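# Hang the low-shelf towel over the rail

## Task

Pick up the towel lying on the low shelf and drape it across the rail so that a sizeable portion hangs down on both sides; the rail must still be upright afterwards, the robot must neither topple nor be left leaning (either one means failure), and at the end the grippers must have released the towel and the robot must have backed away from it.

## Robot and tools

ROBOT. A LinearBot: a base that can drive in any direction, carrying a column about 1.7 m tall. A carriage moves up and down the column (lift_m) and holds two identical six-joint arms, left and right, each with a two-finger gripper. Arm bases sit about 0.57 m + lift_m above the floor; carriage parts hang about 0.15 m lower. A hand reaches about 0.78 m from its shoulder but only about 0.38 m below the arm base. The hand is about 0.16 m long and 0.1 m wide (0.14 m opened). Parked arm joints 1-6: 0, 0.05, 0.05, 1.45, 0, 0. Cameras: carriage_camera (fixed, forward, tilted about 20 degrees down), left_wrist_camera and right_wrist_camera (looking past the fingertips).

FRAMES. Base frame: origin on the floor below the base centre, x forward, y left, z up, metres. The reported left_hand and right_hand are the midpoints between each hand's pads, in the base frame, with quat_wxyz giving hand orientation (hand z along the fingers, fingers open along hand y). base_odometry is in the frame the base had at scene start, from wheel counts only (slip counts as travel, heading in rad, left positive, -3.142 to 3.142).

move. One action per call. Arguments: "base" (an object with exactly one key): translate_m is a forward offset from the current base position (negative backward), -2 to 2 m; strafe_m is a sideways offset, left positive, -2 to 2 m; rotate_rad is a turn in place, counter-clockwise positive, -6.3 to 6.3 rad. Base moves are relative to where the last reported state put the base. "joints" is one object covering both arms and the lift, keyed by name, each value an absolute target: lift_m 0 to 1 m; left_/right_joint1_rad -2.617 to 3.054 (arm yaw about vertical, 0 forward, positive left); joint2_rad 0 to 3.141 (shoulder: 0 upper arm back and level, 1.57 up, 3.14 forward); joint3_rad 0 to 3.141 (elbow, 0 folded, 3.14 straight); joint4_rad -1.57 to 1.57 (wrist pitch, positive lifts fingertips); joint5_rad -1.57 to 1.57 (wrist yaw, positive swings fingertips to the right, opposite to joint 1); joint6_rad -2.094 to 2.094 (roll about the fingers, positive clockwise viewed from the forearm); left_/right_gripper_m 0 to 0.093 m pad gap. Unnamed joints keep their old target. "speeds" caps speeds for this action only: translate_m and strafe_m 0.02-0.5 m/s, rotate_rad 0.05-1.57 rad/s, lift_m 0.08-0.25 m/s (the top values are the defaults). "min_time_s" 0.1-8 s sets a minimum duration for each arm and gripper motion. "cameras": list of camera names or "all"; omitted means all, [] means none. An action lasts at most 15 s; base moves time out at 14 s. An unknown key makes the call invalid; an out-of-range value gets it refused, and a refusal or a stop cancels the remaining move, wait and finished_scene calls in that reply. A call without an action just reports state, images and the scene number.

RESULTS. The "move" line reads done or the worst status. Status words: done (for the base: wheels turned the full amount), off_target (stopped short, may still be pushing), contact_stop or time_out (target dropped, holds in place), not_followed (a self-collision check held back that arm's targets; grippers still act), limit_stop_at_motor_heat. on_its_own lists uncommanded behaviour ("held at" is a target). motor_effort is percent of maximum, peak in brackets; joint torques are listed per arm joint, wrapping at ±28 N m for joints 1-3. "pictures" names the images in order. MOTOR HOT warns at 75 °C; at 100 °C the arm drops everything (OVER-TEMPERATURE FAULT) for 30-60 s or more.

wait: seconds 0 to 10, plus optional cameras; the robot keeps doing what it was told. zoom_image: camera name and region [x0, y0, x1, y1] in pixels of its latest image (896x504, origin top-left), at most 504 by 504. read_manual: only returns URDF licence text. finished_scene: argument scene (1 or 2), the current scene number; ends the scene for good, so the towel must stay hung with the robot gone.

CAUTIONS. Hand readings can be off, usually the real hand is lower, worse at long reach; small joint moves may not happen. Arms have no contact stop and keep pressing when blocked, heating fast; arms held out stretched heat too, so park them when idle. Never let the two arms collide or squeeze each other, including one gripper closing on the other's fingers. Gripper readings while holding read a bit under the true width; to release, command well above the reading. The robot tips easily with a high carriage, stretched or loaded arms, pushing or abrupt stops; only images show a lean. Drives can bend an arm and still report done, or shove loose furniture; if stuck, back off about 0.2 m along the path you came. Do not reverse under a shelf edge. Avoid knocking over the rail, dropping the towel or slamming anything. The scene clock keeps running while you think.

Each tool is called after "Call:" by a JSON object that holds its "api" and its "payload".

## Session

Call:
{"api": "move", "payload": {}}

Scene clock: 0.00 s.
Joint torques (N m): no reading
base_odometry: x=+0.000 y=+0.000 heading=+0.000
base_status: not commanded
joint_positions: lift_m=+0.300 left_joint1_rad=+0.010 left_joint2_rad=+0.036 left_joint3_rad=+0.049 left_joint4_rad=+1.496 left_joint5_rad=-0.025 left_joint6_rad=+0.050 left_gripper_m=+0.09396 right_joint1_rad=-0.020 right_joint2_rad=+0.069 right_joint3_rad=+0.062 right_joint4_rad=+1.432 right_joint5_rad=+0.032 right_joint6_rad=+0.011 right_gripper_m=+0.09396
joint_status: not commanded
motor_effort: lift_m=+23 drive_wheels=+1
left_hand: x=+0.2366 y=+0.3073 z=+1.3226 quat_wxyz=(+0.999, -0.012, +0.031, +0.030) (m; base frame)
right_hand: x=+0.2586 y=-0.3092 z=+1.3243 quat_wxyz=(+0.997, +0.017, +0.073, -0.005) (m; base frame)
pictures: carriage_camera, left_wrist_camera, right_wrist_camera
camera_calibration:
left_wrist_camera: T_world_to_cam=[[0.0820471, -0.996628, -0.000441193, 0.286068], [0.764986, 0.0632609, -0.640933, 0.649205], [0.6388, 0.0522491, 0.767597, -1.06155], [0, 0, 0, 1]] pos_world=[0.158015, 0.299499, 1.23107]
right_wrist_camera: T_world_to_cam=[[0.0169666, -0.999624, 0.0215379, -0.332572], [0.726495, -0.00247492, -0.687167, 0.733304], [0.686962, 0.027306, 0.72618, -1.00425], [0, 0, 0, 1]] pos_world=[0.162783, -0.30321, 1.24033]

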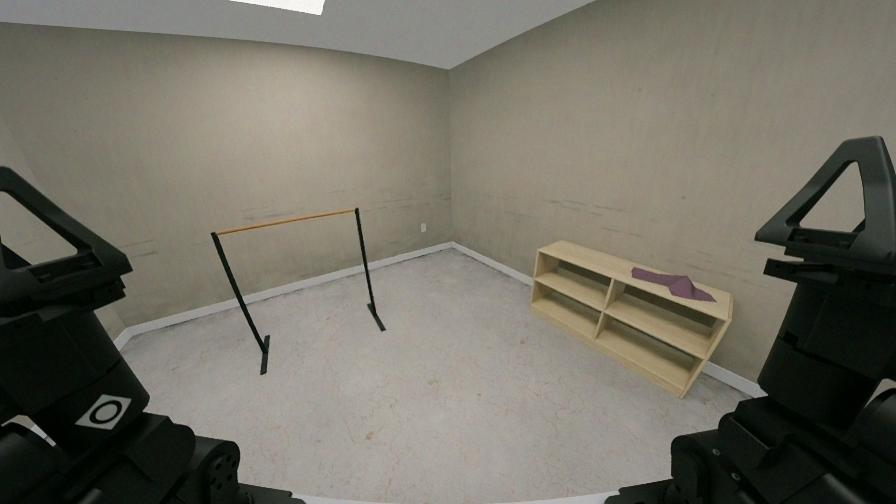

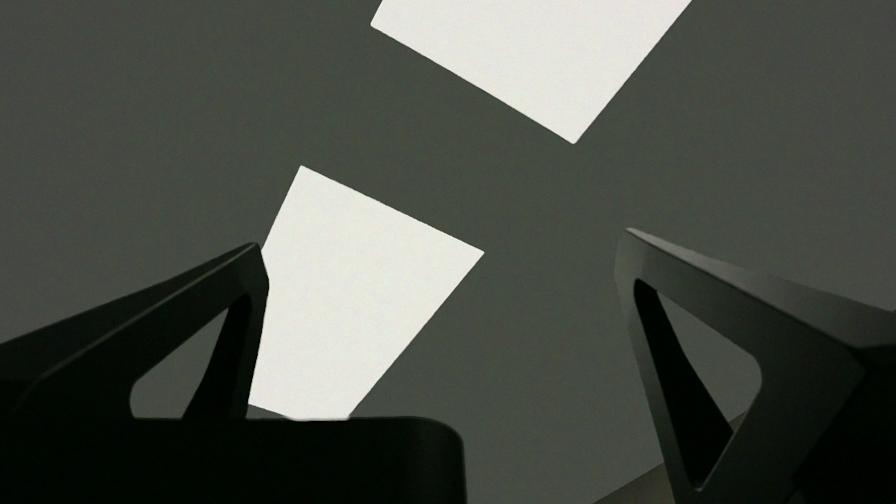

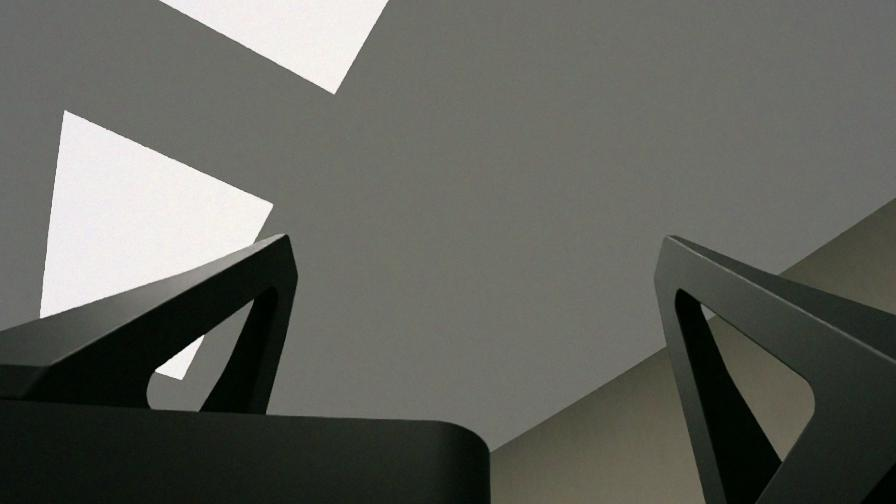

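Call:
{"api": "zoom_image", "payload": {"camera": "carriage_camera", "region": [500, 220, 760, 420]}}

Call:
{"api": "zoom_image", "payload": {"camera": "carriage_camera", "region": [190, 190, 420, 390]}}

Scaled by 1.938 from the camera's 896x504 image, which has a finer 1280x720 frame.

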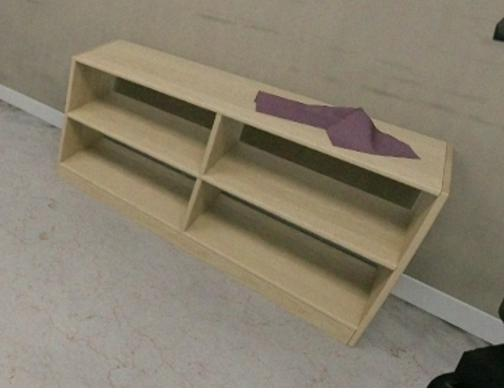

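Scaled by 2.191 from the camera's 896x504 image, which has a finer 1280x720 frame.

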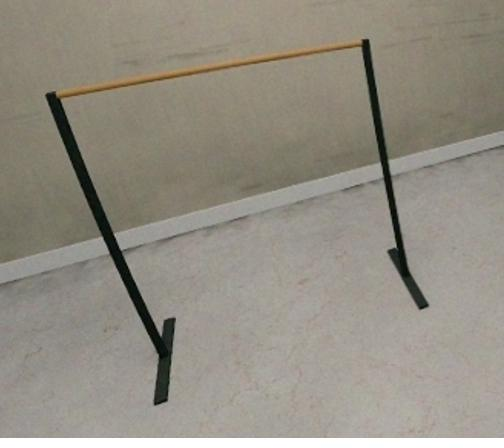

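Call:
{"api": "move", "payload": {"base": {"rotate_rad": -1.003}, "speeds": {"rotate_rad": 0.8}, "cameras": ["carriage_camera"]}}

Call:
{"api": "move", "payload": {"base": {"strafe_m": 0.56}, "speeds": {"strafe_m": 0.3}, "cameras": ["carriage_camera"]}}

Scene clock: 32.20 s.
Joint torques (N m): left_arm=[-0.32 3.97 5.6 -0.32 0.05 -0.06] | right_arm=[-0.25 3.71 6.02 -0.12 0.05 0.06]
move: done
base_odometry: x=+0.000 y=+0.000 heading=-1.003
base_status: done
joint_positions: lift_m=+0.300 left_joint1_rad=+0.010 left_joint2_rad=+0.036 left_joint3_rad=+0.049 left_joint4_rad=+1.496 left_joint5_rad=-0.025 left_joint6_rad=+0.050 left_gripper_m=+0.09396 right_joint1_rad=-0.020 right_joint2_rad=+0.069 right_joint3_rad=+0.062 right_joint4_rad=+1.432 right_joint5_rad=+0.032 right_joint6_rad=+0.011 right_gripper_m=+0.09396
joint_status: not commanded
motor_effort: lift_m=+23(23) drive_wheels=+6(13)
left_hand: x=+0.2366 y=+0.3073 z=+1.3226 quat_wxyz=(+0.999, -0.012, +0.031, +0.030) (m; base frame)
right_hand: x=+0.2586 y=-0.3092 z=+1.3243 quat_wxyz=(+0.997, +0.017, +0.073, -0.005) (m; base frame)
pictures: carriage_camera

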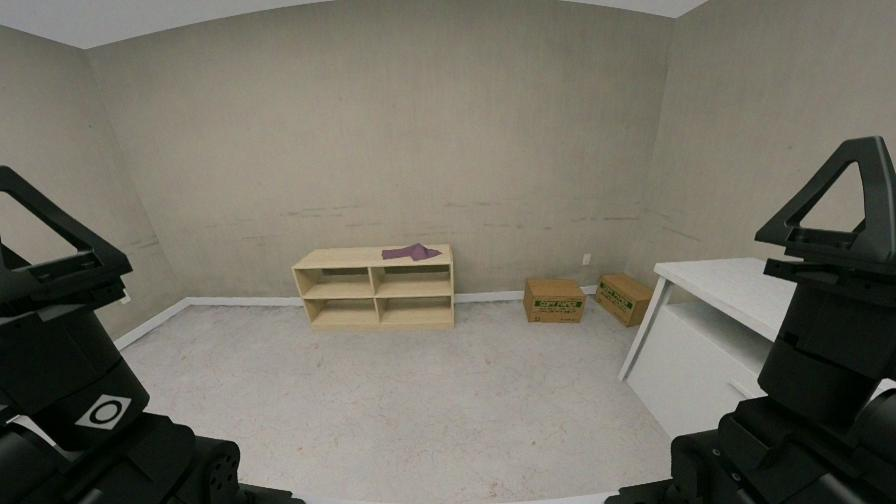

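Scene clock: 35.57 s.
Joint torques (N m): left_arm=[-0.35 3.85 5.56 -0.29 0.04 -0.08] | right_arm=[-0.24 3.62 6.08 -0.12 0.05 0.06]
move: done
base_odometry: x=+0.473 y=+0.301 heading=-1.004
base_status: done
joint_positions: lift_m=+0.300 left_joint1_rad=+0.010 left_joint2_rad=+0.036 left_joint3_rad=+0.049 left_joint4_rad=+1.496 left_joint5_rad=-0.025 left_joint6_rad=+0.050 left_gripper_m=+0.09396 right_joint1_rad=-0.020 right_joint2_rad=+0.069 right_joint3_rad=+0.062 right_joint4_rad=+1.432 right_joint5_rad=+0.032 right_joint6_rad=+0.011 right_gripper_m=+0.09396
joint_status: not commanded
motor_effort: lift_m=+23(23) drive_wheels=-6(17)
left_hand: x=+0.2366 y=+0.3073 z=+1.3226 quat_wxyz=(+0.999, -0.012, +0.031, +0.030) (m; base frame)
right_hand: x=+0.2586 y=-0.3092 z=+1.3243 quat_wxyz=(+0.997, +0.017, +0.073, -0.005) (m; base frame)
pictures: carriage_camera

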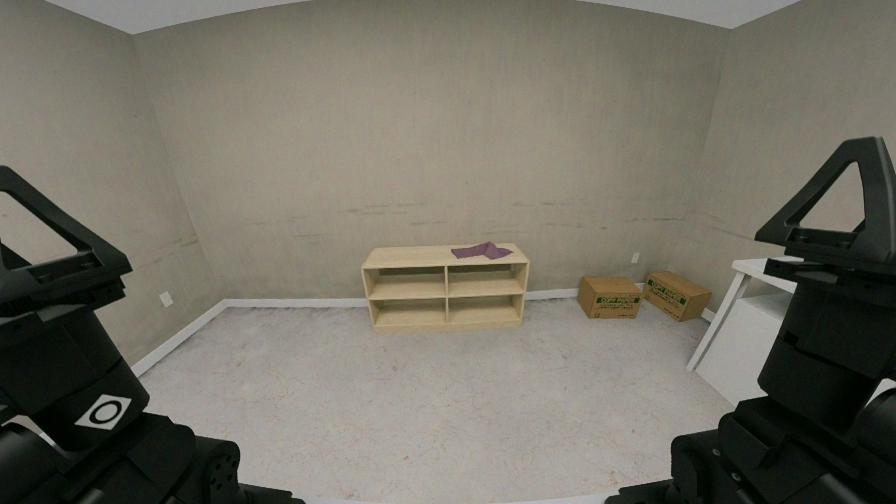

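Call:
{"api": "move", "payload": {"base": {"translate_m": 1.07}, "speeds": {"translate_m": 0.3}, "joints": {"right_joint1_rad": 0, "right_joint2_rad": 2.062, "right_joint3_rad": 1.167, "right_joint4_rad": -0.048, "right_joint5_rad": 0, "right_joint6_rad": 0}, "min_time_s": 3, "cameras": ["carriage_camera", "right_wrist_camera"]}}

Scene clock: 50.07 s.
Joint torques (N m): left_arm=[-0.27 3.9 5.56 -0.32 0.05 -0.08] | right_arm=[0.44 -9.73 7.94 1.27 -0.02 -0.05]
move: done
base_odometry: x=+1.048 y=-0.601 heading=-1.003
base_status: done
joint_positions: lift_m=+0.300 left_joint1_rad=+0.010 left_joint2_rad=+0.036 left_joint3_rad=+0.049 left_joint4_rad=+1.496 left_joint5_rad=-0.025 left_joint6_rad=+0.050 left_gripper_m=+0.09396 right_joint1_rad=-0.007 right_joint2_rad=+2.040 right_joint3_rad=+1.148 right_joint4_rad=-0.028 right_joint5_rad=+0.009 right_joint6_rad=+0.011 right_gripper_m=+0.09396
joint_status: all done
motor_effort: lift_m=+23(23) drive_wheels=-4(13)
left_hand: x=+0.2366 y=+0.3073 z=+1.3226 quat_wxyz=(+0.999, -0.012, +0.031, +0.030) (m; base frame)
right_hand: x=+0.7097 y=-0.3077 z=+0.8914 quat_wxyz=(+0.320, +0.010, +0.947, -0.004) (m; base frame)
pictures: carriage_camera, right_wrist_camera
camera_calibration:
right_wrist_camera: T_world_to_cam=[[-0.00280391, -0.998207, -0.0597941, -0.242481], [-0.999215, 0.00515963, -0.0392793, 0.757657], [0.0395173, 0.059637, -0.997438, 1.00604], [0, 0, 0, 1]] pos_world=[0.716626, -0.305953, 1.01872]

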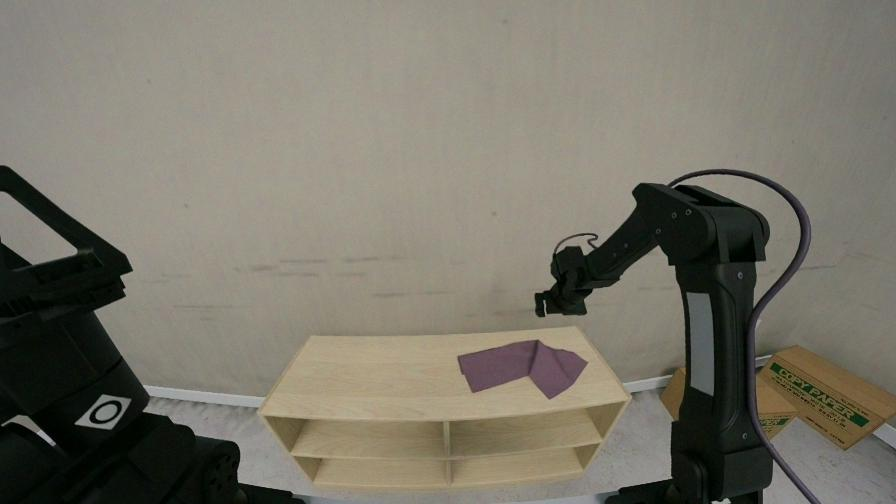

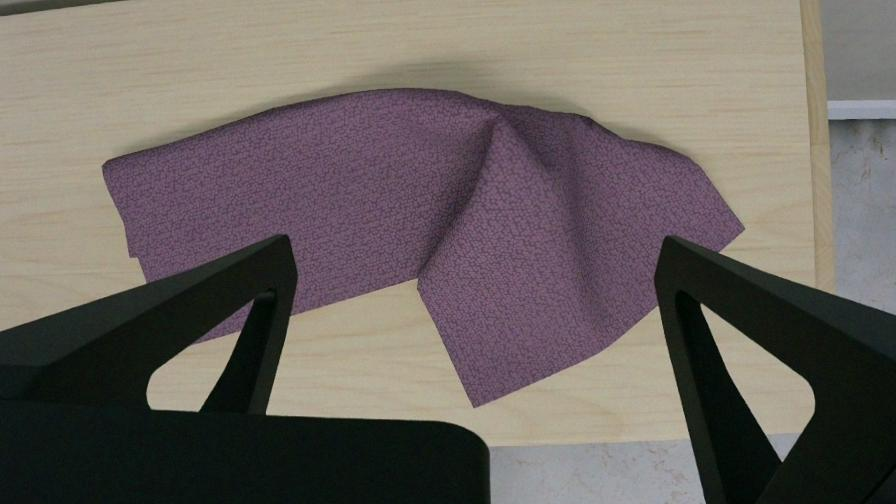

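Call:
{"api": "move", "payload": {"base": {"strafe_m": 0.25}, "speeds": {"strafe_m": 0.2, "lift_m": 0.12}, "joints": {"lift_m": 0.4, "right_joint1_rad": 0, "right_joint2_rad": 2.904, "right_joint3_rad": 2.163, "right_joint4_rad": -0.809, "right_joint5_rad": 0, "right_joint6_rad": -0.24}, "min_time_s": 2.5, "cameras": ["carriage_camera", "right_wrist_camera"]}}

Scene clock: 93.33 s.
Joint torques (N m): left_arm=[-0.32 3.9 5.57 -0.3 0.06 -0.09] | right_arm=[-0.23 -13.45 7.34 0.2 -0.02 -0.1]
move: done
base_odometry: x=+1.259 y=-0.467 heading=-1.003
base_status: done
joint_positions: lift_m=+0.400 left_joint1_rad=+0.010 left_joint2_rad=+0.036 left_joint3_rad=+0.049 left_joint4_rad=+1.496 left_joint5_rad=-0.025 left_joint6_rad=+0.050 left_gripper_m=+0.09396 right_joint1_rad=-0.001 right_joint2_rad=+2.874 right_joint3_rad=+2.145 right_joint4_rad=-0.791 right_joint5_rad=+0.007 right_joint6_rad=-0.224 right_gripper_m=+0.09396
joint_status: all done
motor_effort: lift_m=+25(29) drive_wheels=-2(12)
left_hand: x=+0.2366 y=+0.3073 z=+1.4224 quat_wxyz=(+0.999, -0.012, +0.031, +0.030) (m; base frame)
right_hand: x=+0.7308 y=-0.3044 z=+0.8103 quat_wxyz=(+0.025, -0.111, +0.993, -0.006) (m; base frame)
pictures: carriage_camera, right_wrist_camera
camera_calibration:
carriage_camera: T_world_to_cam=[[-0.00554303, -0.999684, -0.0245377, 0.0382522], [-0.377596, 0.0248139, -0.925638, 1.36101], [0.925954, 0.00413448, -0.377614, 0.389872], [0, 0, 0, 1]] pos_world=[0.15312, 0.00285626, 1.40796]
right_wrist_camera: T_world_to_cam=[[0.201904, -0.97852, -0.0416408, -0.402339], [-0.823218, -0.192587, 0.534063, 0.122185], [-0.53061, -0.0735499, -0.844419, 1.17627], [0, 0, 0, 1]] pos_world=[0.805962, -0.283651, 0.911259]

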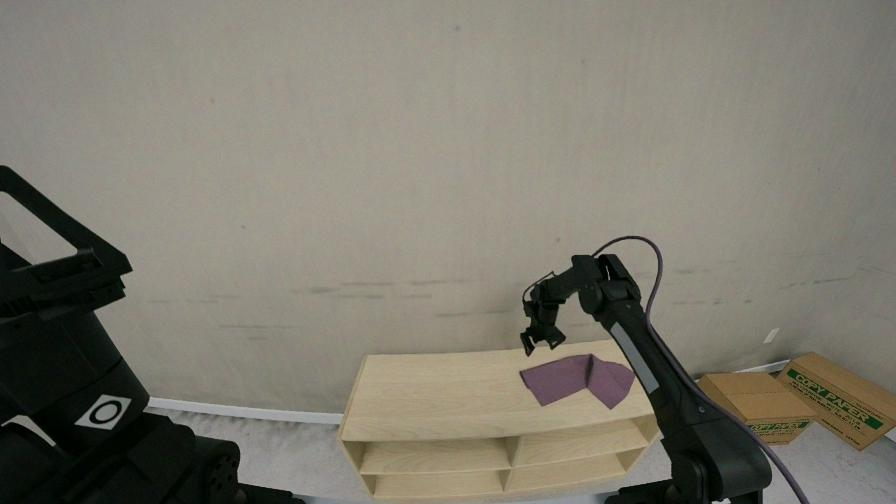

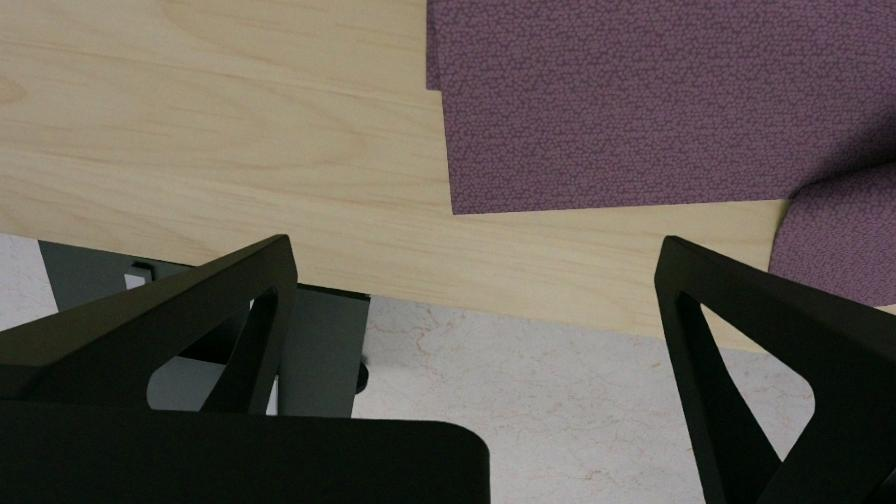

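Call:
{"api": "move", "payload": {"joints": {"lift_m": 0.255}, "speeds": {"lift_m": 0.12}, "cameras": ["right_wrist_camera"]}}

Call:
{"api": "move", "payload": {"joints": {"lift_m": 0.225}, "speeds": {"lift_m": 0.08}, "cameras": ["right_wrist_camera"]}}

Scene clock: 102.27 s.
Joint torques (N m): left_arm=[-0.38 3.93 5.49 -0.33 0.05 -0.07] | right_arm=[-0.03 -14.27 6.54 0.26 -0.03 -0.11]
move: done
base_odometry: x=+1.259 y=-0.467 heading=-1.003
base_status: not commanded
joint_positions: lift_m=+0.255 left_joint1_rad=+0.010 left_joint2_rad=+0.036 left_joint3_rad=+0.049 left_joint4_rad=+1.496 left_joint5_rad=-0.025 left_joint6_rad=+0.050 left_gripper_m=+0.09396 right_joint1_rad=-0.001 right_joint2_rad=+2.885 right_joint3_rad=+2.154 right_joint4_rad=-0.798 right_joint5_rad=+0.007 right_joint6_rad=-0.225 right_gripper_m=+0.09396
joint_status: all done
motor_effort: lift_m=+20(20) drive_wheels=-2(2)
left_hand: x=+0.2366 y=+0.3073 z=+1.2780 quat_wxyz=(+0.999, -0.012, +0.031, +0.030) (m; base frame)
right_hand: x=+0.7289 y=-0.3044 z=+0.6623 quat_wxyz=(+0.020, -0.112, +0.994, -0.006) (m; base frame)
pictures: right_wrist_camera
camera_calibration:
right_wrist_camera: T_world_to_cam=[[0.202219, -0.978371, -0.0435543, -0.406982], [-0.817969, -0.193187, 0.541854, 0.190486], [-0.538549, -0.0739471, -0.839343, 1.05255], [0, 0, 0, 1]] pos_world=[0.804959, -0.283547, 0.762506]

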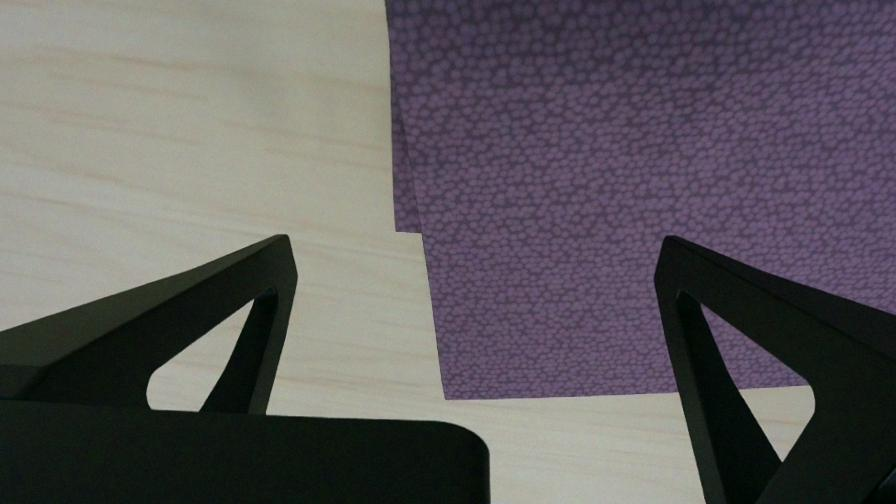

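Scene clock: 103.03 s.
Joint torques (N m): left_arm=[-0.35 3.86 5.53 -0.32 0.05 -0.07] | right_arm=[-0.27 -14.37 5.89 0.36 -0.13 -0.1]
move: done
base_odometry: x=+1.259 y=-0.467 heading=-1.003
base_status: not commanded
joint_positions: lift_m=+0.226 left_joint1_rad=+0.010 left_joint2_rad=+0.036 left_joint3_rad=+0.049 left_joint4_rad=+1.496 left_joint5_rad=-0.025 left_joint6_rad=+0.050 left_gripper_m=+0.09396 right_joint1_rad=+0.000 right_joint2_rad=+2.885 right_joint3_rad=+2.163 right_joint4_rad=-0.813 right_joint5_rad=+0.016 right_joint6_rad=-0.225 right_gripper_m=+0.09396
joint_status: all done
motor_effort: lift_m=+18(19) drive_wheels=-2(2)
left_hand: x=+0.2366 y=+0.3073 z=+1.2482 quat_wxyz=(+0.999, -0.012, +0.031, +0.030) (m; base frame)
right_hand: x=+0.7286 y=-0.3058 z=+0.6347 quat_wxyz=(+0.017, -0.112, +0.994, -0.010) (m; base frame)
pictures: right_wrist_camera
camera_calibration:
right_wrist_camera: T_world_to_cam=[[0.202012, -0.978731, -0.0357311, -0.414459], [-0.815048, -0.188232, 0.547965, 0.20054], [-0.543036, -0.0815727, -0.835738, 1.02789], [0, 0, 0, 1]] pos_world=[0.805358, -0.284048, 0.734351]

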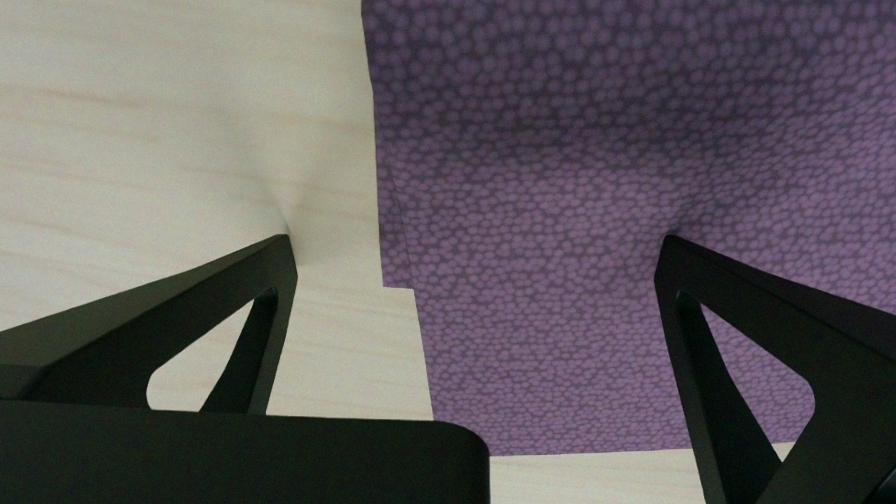

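Call:
{"api": "move", "payload": {"joints": {"lift_m": 0.219}, "speeds": {"lift_m": 0.08}, "cameras": ["right_wrist_camera"]}}

Call:
{"api": "move", "payload": {"joints": {"right_gripper_m": 0.0}, "min_time_s": 2.5, "cameras": ["right_wrist_camera"]}}

Scene clock: 106.57 s.
Joint torques (N m): left_arm=[-0.31 3.9 5.53 -0.3 0.05 -0.07] | right_arm=[-0.29 -14.01 5.24 0.65 -0.17 -0.11]
move: done
base_odometry: x=+1.259 y=-0.467 heading=-1.003
base_status: not commanded
joint_positions: lift_m=+0.220 left_joint1_rad=+0.010 left_joint2_rad=+0.036 left_joint3_rad=+0.049 left_joint4_rad=+1.496 left_joint5_rad=-0.025 left_joint6_rad=+0.050 left_gripper_m=+0.09396 right_joint1_rad=+0.001 right_joint2_rad=+2.878 right_joint3_rad=+2.170 right_joint4_rad=-0.832 right_joint5_rad=+0.020 right_joint6_rad=-0.225 right_gripper_m=+0.09396
joint_status: all done
motor_effort: lift_m=+18(18) drive_wheels=-2(2)
left_hand: x=+0.2366 y=+0.3073 z=+1.2422 quat_wxyz=(+0.999, -0.012, +0.031, +0.030) (m; base frame)
right_hand: x=+0.7287 y=-0.3059 z=+0.6337 quat_wxyz=(+0.015, -0.112, +0.993, -0.012) (m; base frame)
pictures: right_wrist_camera
camera_calibration:
right_wrist_camera: T_world_to_cam=[[0.202898, -0.97866, -0.0325181, -0.417246], [-0.812305, -0.186768, 0.55252, 0.196649], [-0.546803, -0.0856907, -0.832865, 1.02662], [0, 0, 0, 1]] pos_world=[0.805755, -0.283643, 0.732813]

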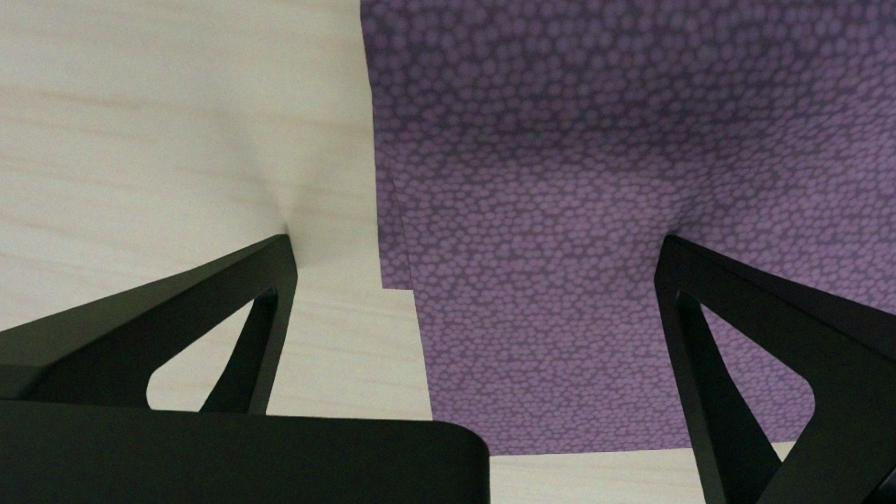

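Scene clock: 109.37 s.
Joint torques (N m): left_arm=[-0.35 3.99 5.59 -0.31 0.05 -0.08] | right_arm=[0.83 -14 4.96 0.42 -0.55 -0.09]
move: off_target
base_odometry: x=+1.259 y=-0.467 heading=-1.003
base_status: not commanded
joint_positions: lift_m=+0.220 left_joint1_rad=+0.010 left_joint2_rad=+0.036 left_joint3_rad=+0.049 left_joint4_rad=+1.496 left_joint5_rad=-0.025 left_joint6_rad=+0.050 left_gripper_m=+0.09396 right_joint1_rad=-0.011 right_joint2_rad=+2.878 right_joint3_rad=+2.175 right_joint4_rad=-0.810 right_joint5_rad=+0.054 right_joint6_rad=-0.225 right_gripper_m=+0.00513
joint_status: right_gripper_m off_target (ended at +0.00516, target +0.00000)
motor_effort: lift_m=+18(18) drive_wheels=+3(3)
left_hand: x=+0.2366 y=+0.3073 z=+1.2422 quat_wxyz=(+0.999, -0.012, +0.031, +0.030) (m; base frame)
right_hand: x=+0.7357 y=-0.3178 z=+0.6353 quat_wxyz=(+0.026, -0.106, +0.994, -0.030) (m; base frame)
pictures: right_wrist_camera
camera_calibration:
right_wrist_camera: T_world_to_cam=[[0.190494, -0.981671, 0.00579178, -0.446404], [-0.829183, -0.15774, 0.53626, 0.23125], [-0.525517, -0.106957, -0.844033, 1.01559], [0, 0, 0, 1]] pos_world=[0.810496, -0.293121, 0.735768]

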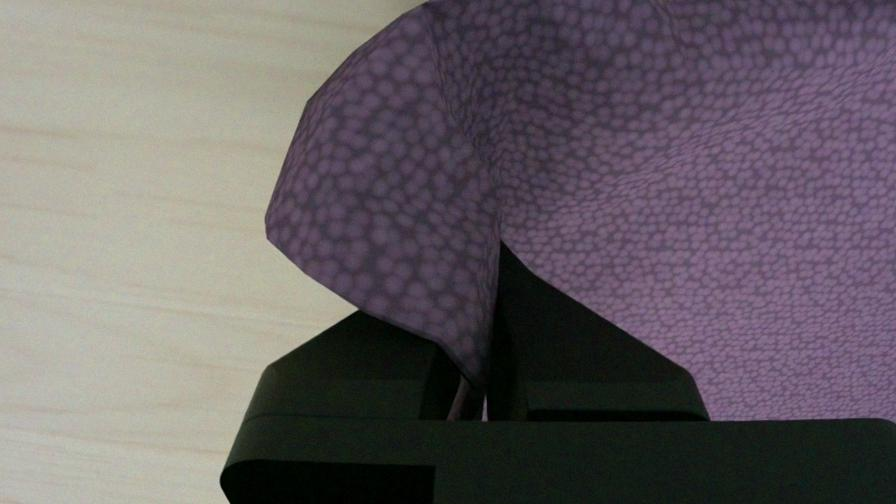

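Call:
{"api": "move", "payload": {"joints": {"lift_m": 0.4}, "speeds": {"lift_m": 0.1}, "cameras": ["carriage_camera", "right_wrist_camera"]}}

Scene clock: 113.60 s.
Joint torques (N m): left_arm=[-0.32 3.82 5.52 -0.3 0.05 -0.07] | right_arm=[0.35 -14.12 5.39 0.39 -0.05 -0.09]
move: done
base_odometry: x=+1.259 y=-0.467 heading=-1.003
base_status: not commanded
joint_positions: lift_m=+0.400 left_joint1_rad=+0.010 left_joint2_rad=+0.036 left_joint3_rad=+0.049 left_joint4_rad=+1.496 left_joint5_rad=-0.025 left_joint6_rad=+0.050 left_gripper_m=+0.09396 right_joint1_rad=-0.006 right_joint2_rad=+2.881 right_joint3_rad=+2.169 right_joint4_rad=-0.808 right_joint5_rad=+0.010 right_joint6_rad=-0.225 right_gripper_m=+0.00508
joint_status: all done
motor_effort: lift_m=+24(29) drive_wheels=-2(3)
left_hand: x=+0.2366 y=+0.3073 z=+1.4224 quat_wxyz=(+0.999, -0.012, +0.031, +0.030) (m; base frame)
right_hand: x=+0.7331 y=-0.3076 z=+0.8122 quat_wxyz=(+0.025, -0.109, +0.994, -0.008) (m; base frame)
pictures: carriage_camera, right_wrist_camera
camera_calibration:
carriage_camera: T_world_to_cam=[[-0.00554303, -0.999684, -0.0245377, 0.0382522], [-0.377596, 0.0248139, -0.925638, 1.36101], [0.925954, 0.00413448, -0.377614, 0.389872], [0, 0, 0, 1]] pos_world=[0.15312, 0.00285626, 1.40796]
right_wrist_camera: T_world_to_cam=[[0.197643, -0.979496, -0.039056, -0.405099], [-0.824045, -0.187591, 0.534565, 0.124183], [-0.53093, -0.0734691, -0.844225, 1.17902], [0, 0, 0, 1]] pos_world=[0.808374, -0.286875, 0.913152]

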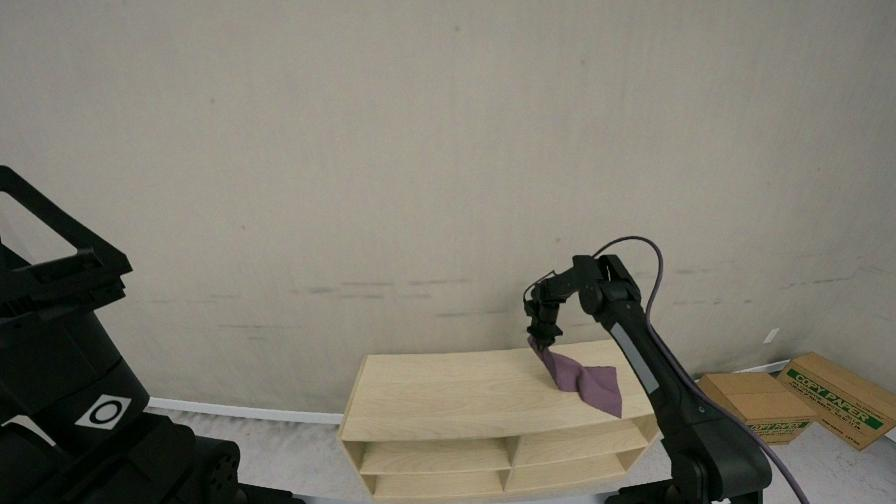

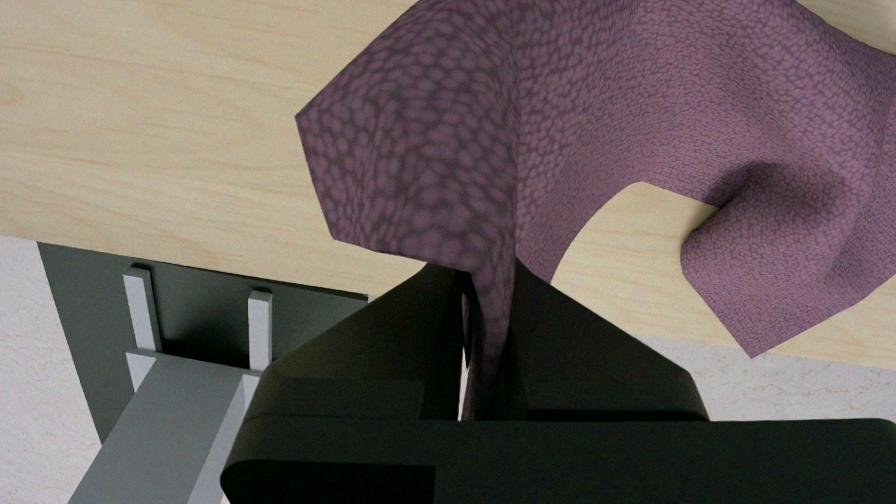

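Call:
{"api": "move", "payload": {"joints": {"lift_m": 0.8}, "speeds": {"lift_m": 0.15, "translate_m": 0.15}, "base": {"translate_m": -0.6}, "cameras": ["carriage_camera", "right_wrist_camera"]}}

Scene clock: 132.73 s.
Joint torques (N m): left_arm=[-0.29 3.85 5.53 -0.31 0.04 -0.09] | right_arm=[0.36 -14.8 5.52 0.34 -0.03 -0.08]
move: done
base_odometry: x=+0.937 y=+0.039 heading=-1.003
base_status: done
joint_positions: lift_m=+0.800 left_joint1_rad=+0.010 left_joint2_rad=+0.036 left_joint3_rad=+0.049 left_joint4_rad=+1.496 left_joint5_rad=-0.025 left_joint6_rad=+0.050 left_gripper_m=+0.09396 right_joint1_rad=-0.006 right_joint2_rad=+2.889 right_joint3_rad=+2.167 right_joint4_rad=-0.807 right_joint5_rad=+0.008 right_joint6_rad=-0.225 right_gripper_m=+0.00508
joint_status: all done
motor_effort: lift_m=+25(30) drive_wheels=-1(10)
left_hand: x=+0.2366 y=+0.3073 z=+1.8224 quat_wxyz=(+0.999, -0.012, +0.031, +0.030) (m; base frame)
right_hand: x=+0.7305 y=-0.3073 z=+1.2080 quat_wxyz=(+0.021, -0.109, +0.994, -0.006) (m; base frame)
pictures: carriage_camera, right_wrist_camera
camera_calibration:
carriage_camera: T_world_to_cam=[[-0.00554303, -0.999684, -0.0245377, 0.0480673], [-0.377596, 0.0248139, -0.925638, 1.73127], [0.925954, 0.00413448, -0.377614, 0.540917], [0, 0, 0, 1]] pos_world=[0.15312, 0.00285626, 1.80796]
right_wrist_camera: T_world_to_cam=[[0.197415, -0.979397, -0.04253, -0.384375], [-0.819538, -0.188689, 0.541068, -0.100878], [-0.537945, -0.0719602, -0.839903, 1.51217], [0, 0, 0, 1]] pos_world=[0.806673, -0.286675, 1.30831]

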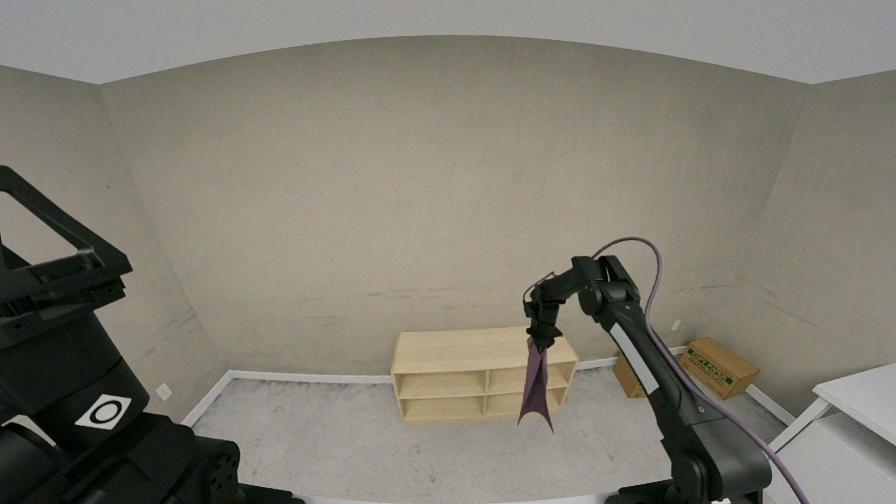

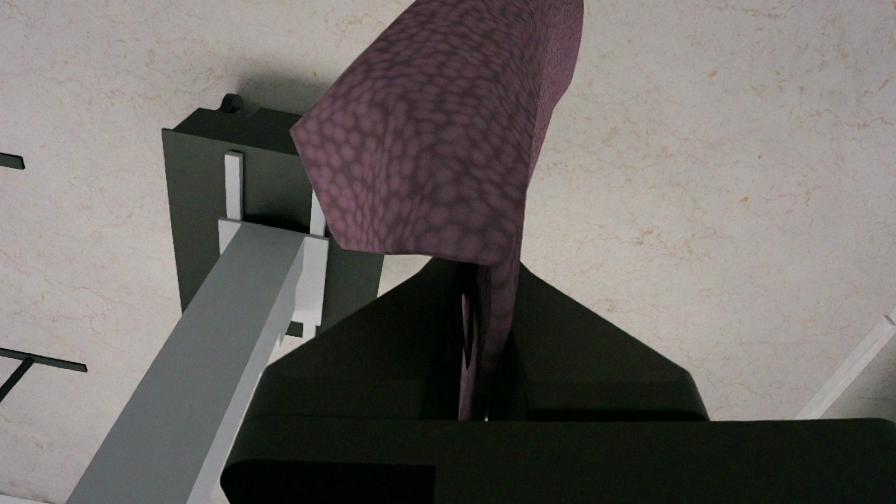

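Call:
{"api": "move", "payload": {"base": {"rotate_rad": 1.564}, "speeds": {"rotate_rad": 0.6}, "cameras": ["carriage_camera", "right_wrist_camera"]}}

Scene clock: 144.53 s.
Joint torques (N m): left_arm=[-0.28 3.88 5.53 -0.31 0.05 -0.05] | right_arm=[-0.58 -14.91 5.45 0.35 0.01 -0.09]
move: done
base_odometry: x=+0.937 y=+0.039 heading=+0.560
base_status: done
joint_positions: lift_m=+0.800 left_joint1_rad=+0.010 left_joint2_rad=+0.036 left_joint3_rad=+0.049 left_joint4_rad=+1.496 left_joint5_rad=-0.025 left_joint6_rad=+0.050 left_gripper_m=+0.09397 right_joint1_rad=+0.005 right_joint2_rad=+2.889 right_joint3_rad=+2.167 right_joint4_rad=-0.807 right_joint5_rad=+0.004 right_joint6_rad=-0.225 right_gripper_m=+0.00508
joint_status: not commanded
motor_effort: lift_m=+25(25) drive_wheels=+7(13)
left_hand: x=+0.2366 y=+0.3073 z=+1.8224 quat_wxyz=(+0.999, -0.012, +0.031, +0.030) (m; base frame)
right_hand: x=+0.7306 y=-0.3012 z=+1.2080 quat_wxyz=(+0.021, -0.115, +0.993, -0.005) (m; base frame)
pictures: carriage_camera, right_wrist_camera
camera_calibration:
carriage_camera: T_world_to_cam=[[-0.00554303, -0.999684, -0.0245377, 0.0480673], [-0.377596, 0.0248139, -0.925638, 1.73127], [0.925954, 0.00413448, -0.377614, 0.540917], [0, 0, 0, 1]] pos_world=[0.15312, 0.00285626, 1.80796]
right_wrist_camera: T_world_to_cam=[[0.207943, -0.977061, -0.0459522, -0.381356], [-0.81743, -0.199386, 0.54042, -0.103757], [-0.537185, -0.0748141, -0.84014, 1.5115], [0, 0, 0, 1]] pos_world=[0.806443, -0.280214, 1.30842]

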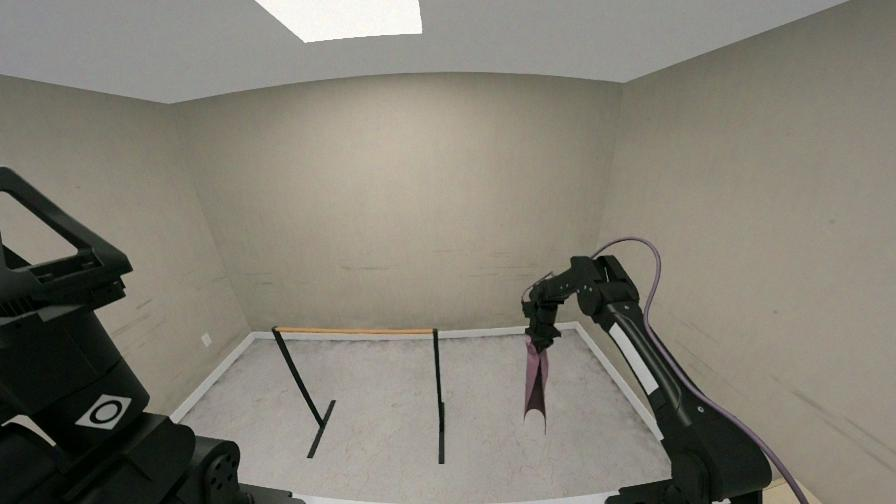

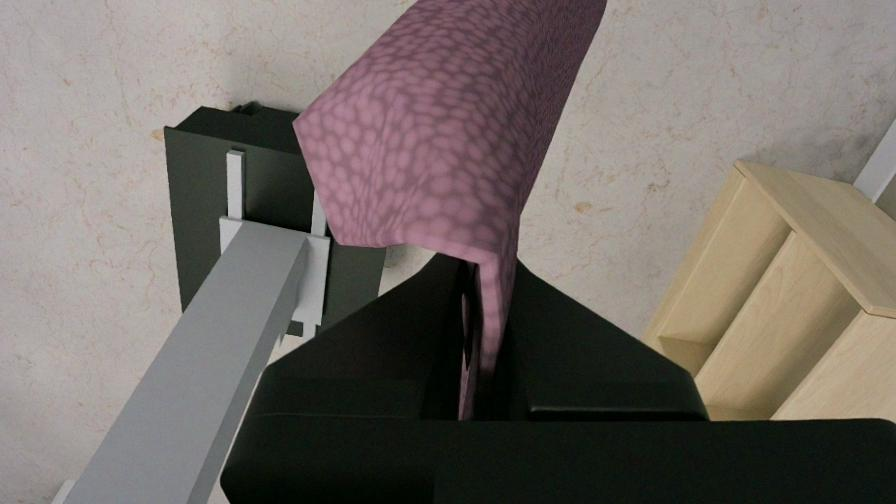

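Call:
{"api": "zoom_image", "payload": {"camera": "carriage_camera", "region": [260, 310, 460, 470]}}

Scaled by 2.520 from the camera's 896x504 image, which has a finer 1280x720 frame.

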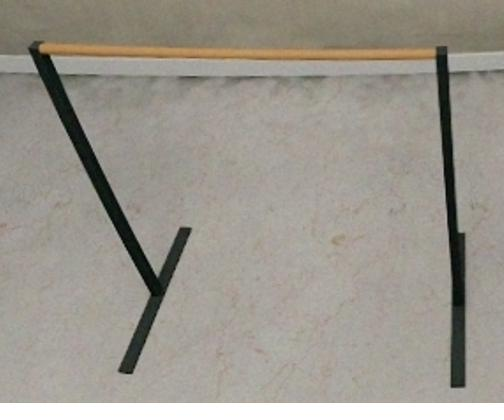

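Call:
{"api": "move", "payload": {"base": {"strafe_m": 0.6}, "speeds": {"strafe_m": 0.2, "lift_m": 0.1}, "joints": {"lift_m": 0.7, "right_joint6_rad": 1.57}, "min_time_s": 3, "cameras": ["carriage_camera", "right_wrist_camera"]}}

Scene clock: 167.23 s.
Joint torques (N m): left_arm=[-0.32 3.85 5.5 -0.32 0.03 -0.06] | right_arm=[-0.53 -14.89 5.64 0.2 0.11 0.24]
move: done
base_odometry: x=+0.617 y=+0.547 heading=+0.561
base_status: done
joint_positions: lift_m=+0.700 left_joint1_rad=+0.010 left_joint2_rad=+0.036 left_joint3_rad=+0.049 left_joint4_rad=+1.496 left_joint5_rad=-0.025 left_joint6_rad=+0.050 left_gripper_m=+0.09397 right_joint1_rad=+0.002 right_joint2_rad=+2.891 right_joint3_rad=+2.164 right_joint4_rad=-0.806 right_joint5_rad=+0.004 right_joint6_rad=+1.554 right_gripper_m=+0.00508
joint_status: all done
motor_effort: lift_m=+20(21) drive_wheels=-7(14)
left_hand: x=+0.2365 y=+0.3073 z=+1.7230 quat_wxyz=(+0.999, -0.012, +0.031, +0.030) (m; base frame)
right_hand: x=+0.7286 y=-0.3025 z=+1.1064 quat_wxyz=(+0.014, +0.700, +0.714, +0.012) (m; base frame)
pictures: carriage_camera, right_wrist_camera
camera_calibration:
carriage_camera: T_world_to_cam=[[-0.00554303, -0.999684, -0.0245377, 0.0456258], [-0.377596, 0.0248139, -0.925638, 1.63916], [0.925954, 0.00413448, -0.377614, 0.503345], [0, 0, 0, 1]] pos_world=[0.15312, 0.00285626, 1.70846]
right_wrist_camera: T_world_to_cam=[[-0.995404, 0.00313881, -0.0957101, 0.841457], [-0.052171, 0.82034, 0.569492, -0.332], [0.0803024, 0.571868, -0.816406, 1.14437], [0, 0, 0, 1]] pos_world=[0.728373, -0.384717, 1.20388]

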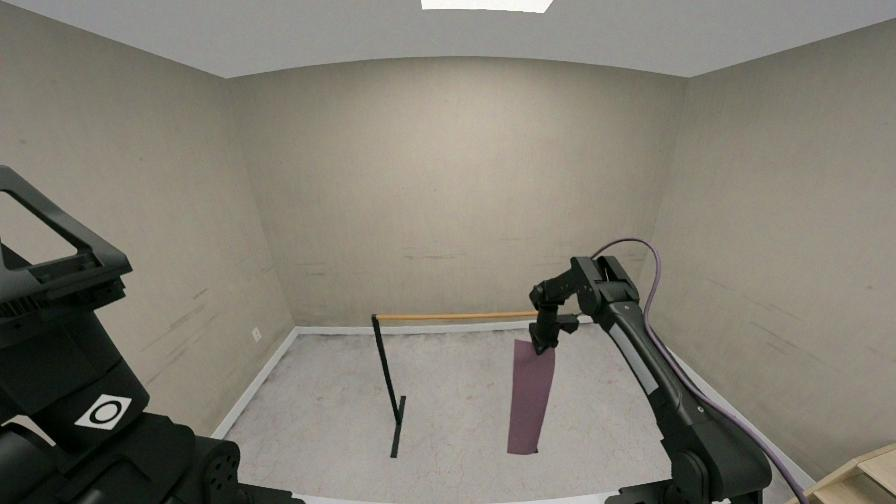

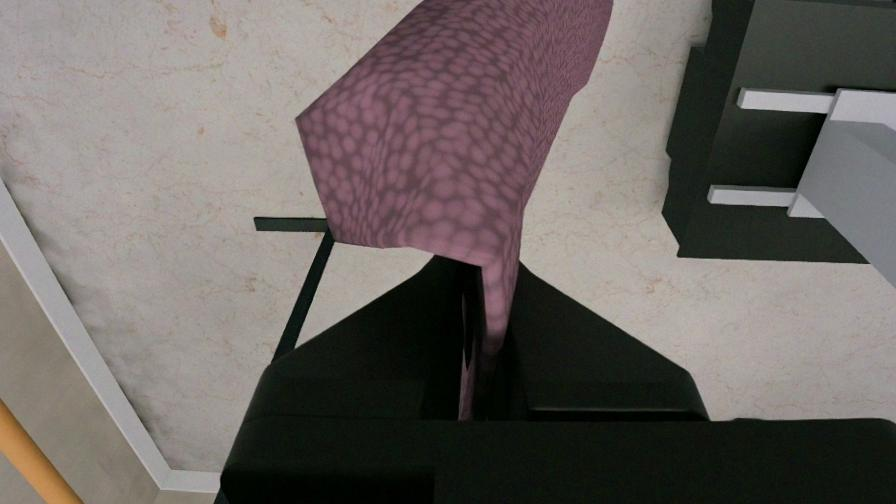

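Call:
{"api": "zoom_image", "payload": {"camera": "carriage_camera", "region": [480, 300, 620, 480]}}

Call:
{"api": "move", "payload": {"cameras": ["carriage_camera"]}}

Scaled by 2.800 from the camera's 896x504 image, which has a finer 1280x720 frame.

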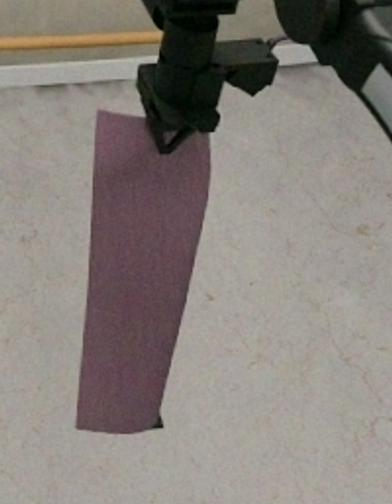

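Scene clock: 175.87 s.
Joint torques (N m): left_arm=[-0.39 3.88 5.49 -0.31 0.06 -0.09] | right_arm=[-0.49 -14.99 5.65 0.25 0.13 0.23]
base_odometry: x=+0.617 y=+0.547 heading=+0.561
base_status: done
joint_positions: lift_m=+0.700 left_joint1_rad=+0.010 left_joint2_rad=+0.036 left_joint3_rad=+0.049 left_joint4_rad=+1.496 left_joint5_rad=-0.025 left_joint6_rad=+0.050 left_gripper_m=+0.09397 right_joint1_rad=+0.002 right_joint2_rad=+2.891 right_joint3_rad=+2.164 right_joint4_rad=-0.806 right_joint5_rad=+0.004 right_joint6_rad=+1.555 right_gripper_m=+0.00508
joint_status: all done
motor_effort: lift_m=+20(21) drive_wheels=-6(14)
left_hand: x=+0.2365 y=+0.3073 z=+1.7230 quat_wxyz=(+0.999, -0.012, +0.031, +0.030) (m; base frame)
right_hand: x=+0.7286 y=-0.3025 z=+1.1064 quat_wxyz=(+0.014, +0.701, +0.713, +0.012) (m; base frame)
pictures: carriage_camera
camera_calibration:
carriage_camera: T_world_to_cam=[[-0.00554303, -0.999684, -0.0245377, 0.0456258], [-0.377596, 0.0248139, -0.925638, 1.63916], [0.925954, 0.00413448, -0.377614, 0.503345], [0, 0, 0, 1]] pos_world=[0.15312, 0.00285626, 1.70846]

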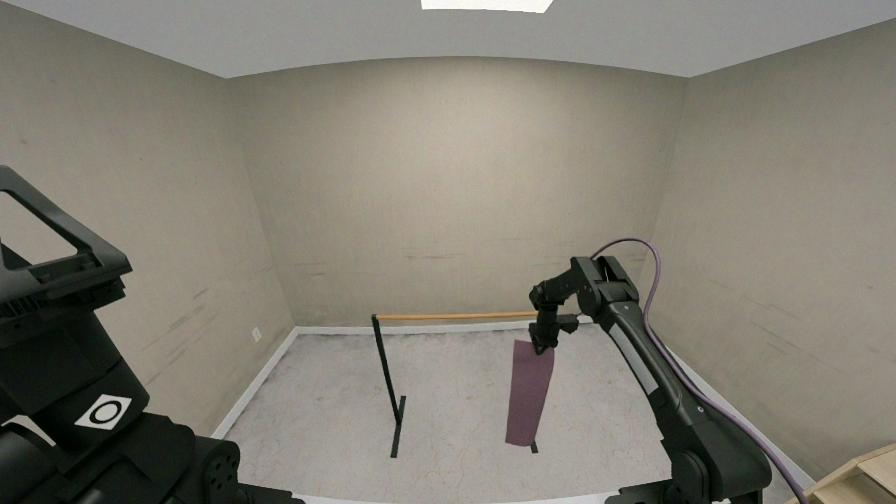

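Call:
{"api": "move", "payload": {"base": {"translate_m": 0.48}, "speeds": {"translate_m": 0.13}, "cameras": ["carriage_camera", "right_wrist_camera"]}}

Scene clock: 190.17 s.
Joint torques (N m): left_arm=[-0.29 3.78 5.5 -0.3 0.04 -0.06] | right_arm=[-0.38 -15.1 5.74 0.25 0.13 0.22]
move: done
base_odometry: x=+1.023 y=+0.803 heading=+0.562
base_status: done
joint_positions: lift_m=+0.700 left_joint1_rad=+0.010 left_joint2_rad=+0.036 left_joint3_rad=+0.049 left_joint4_rad=+1.496 left_joint5_rad=-0.025 left_joint6_rad=+0.050 left_gripper_m=+0.09397 right_joint1_rad=+0.002 right_joint2_rad=+2.891 right_joint3_rad=+2.164 right_joint4_rad=-0.806 right_joint5_rad=+0.004 right_joint6_rad=+1.555 right_gripper_m=+0.00508
joint_status: not commanded
motor_effort: lift_m=+20(21) drive_wheels=-4(11)
left_hand: x=+0.2364 y=+0.3073 z=+1.7230 quat_wxyz=(+0.999, -0.012, +0.031, +0.030) (m; base frame)
right_hand: x=+0.7285 y=-0.3025 z=+1.1064 quat_wxyz=(+0.014, +0.701, +0.713, +0.012) (m; base frame)
pictures: carriage_camera, right_wrist_camera
camera_calibration:
carriage_camera: T_world_to_cam=[[-0.00554303, -0.999684, -0.0245377, 0.0456258], [-0.377596, 0.0248139, -0.925638, 1.63916], [0.925954, 0.00413448, -0.377614, 0.503345], [0, 0, 0, 1]] pos_world=[0.15312, 0.00285626, 1.70846]
right_wrist_camera: T_world_to_cam=[[-0.995438, 0.00348815, -0.0953425, 0.841072], [-0.0516755, 0.820339, 0.569538, -0.332422], [0.0801998, 0.571867, -0.816417, 1.14447], [0, 0, 0, 1]] pos_world=[0.728271, -0.384718, 1.20388]

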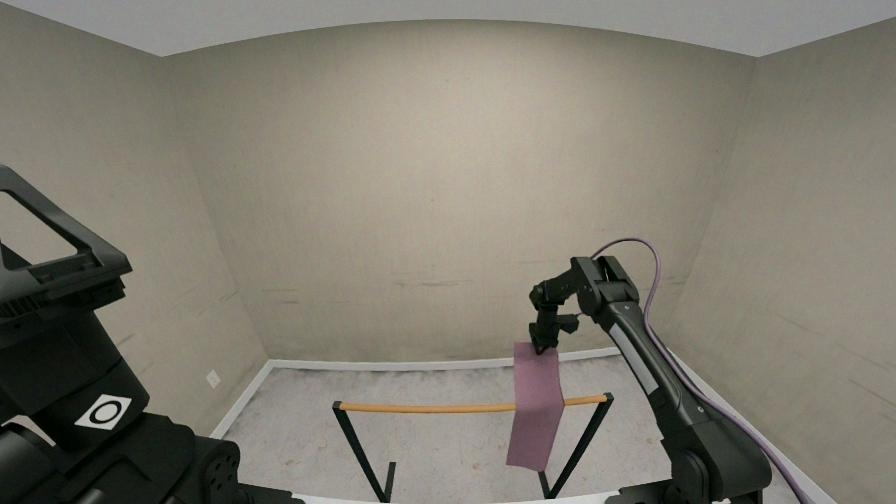

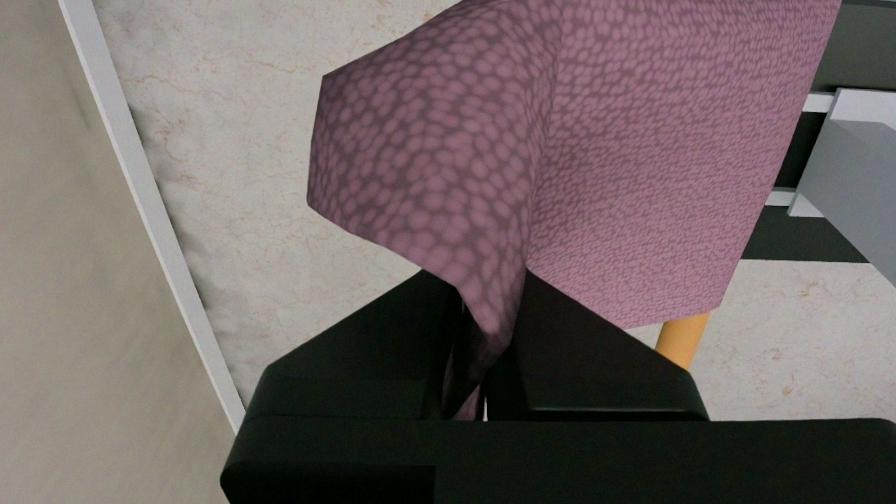

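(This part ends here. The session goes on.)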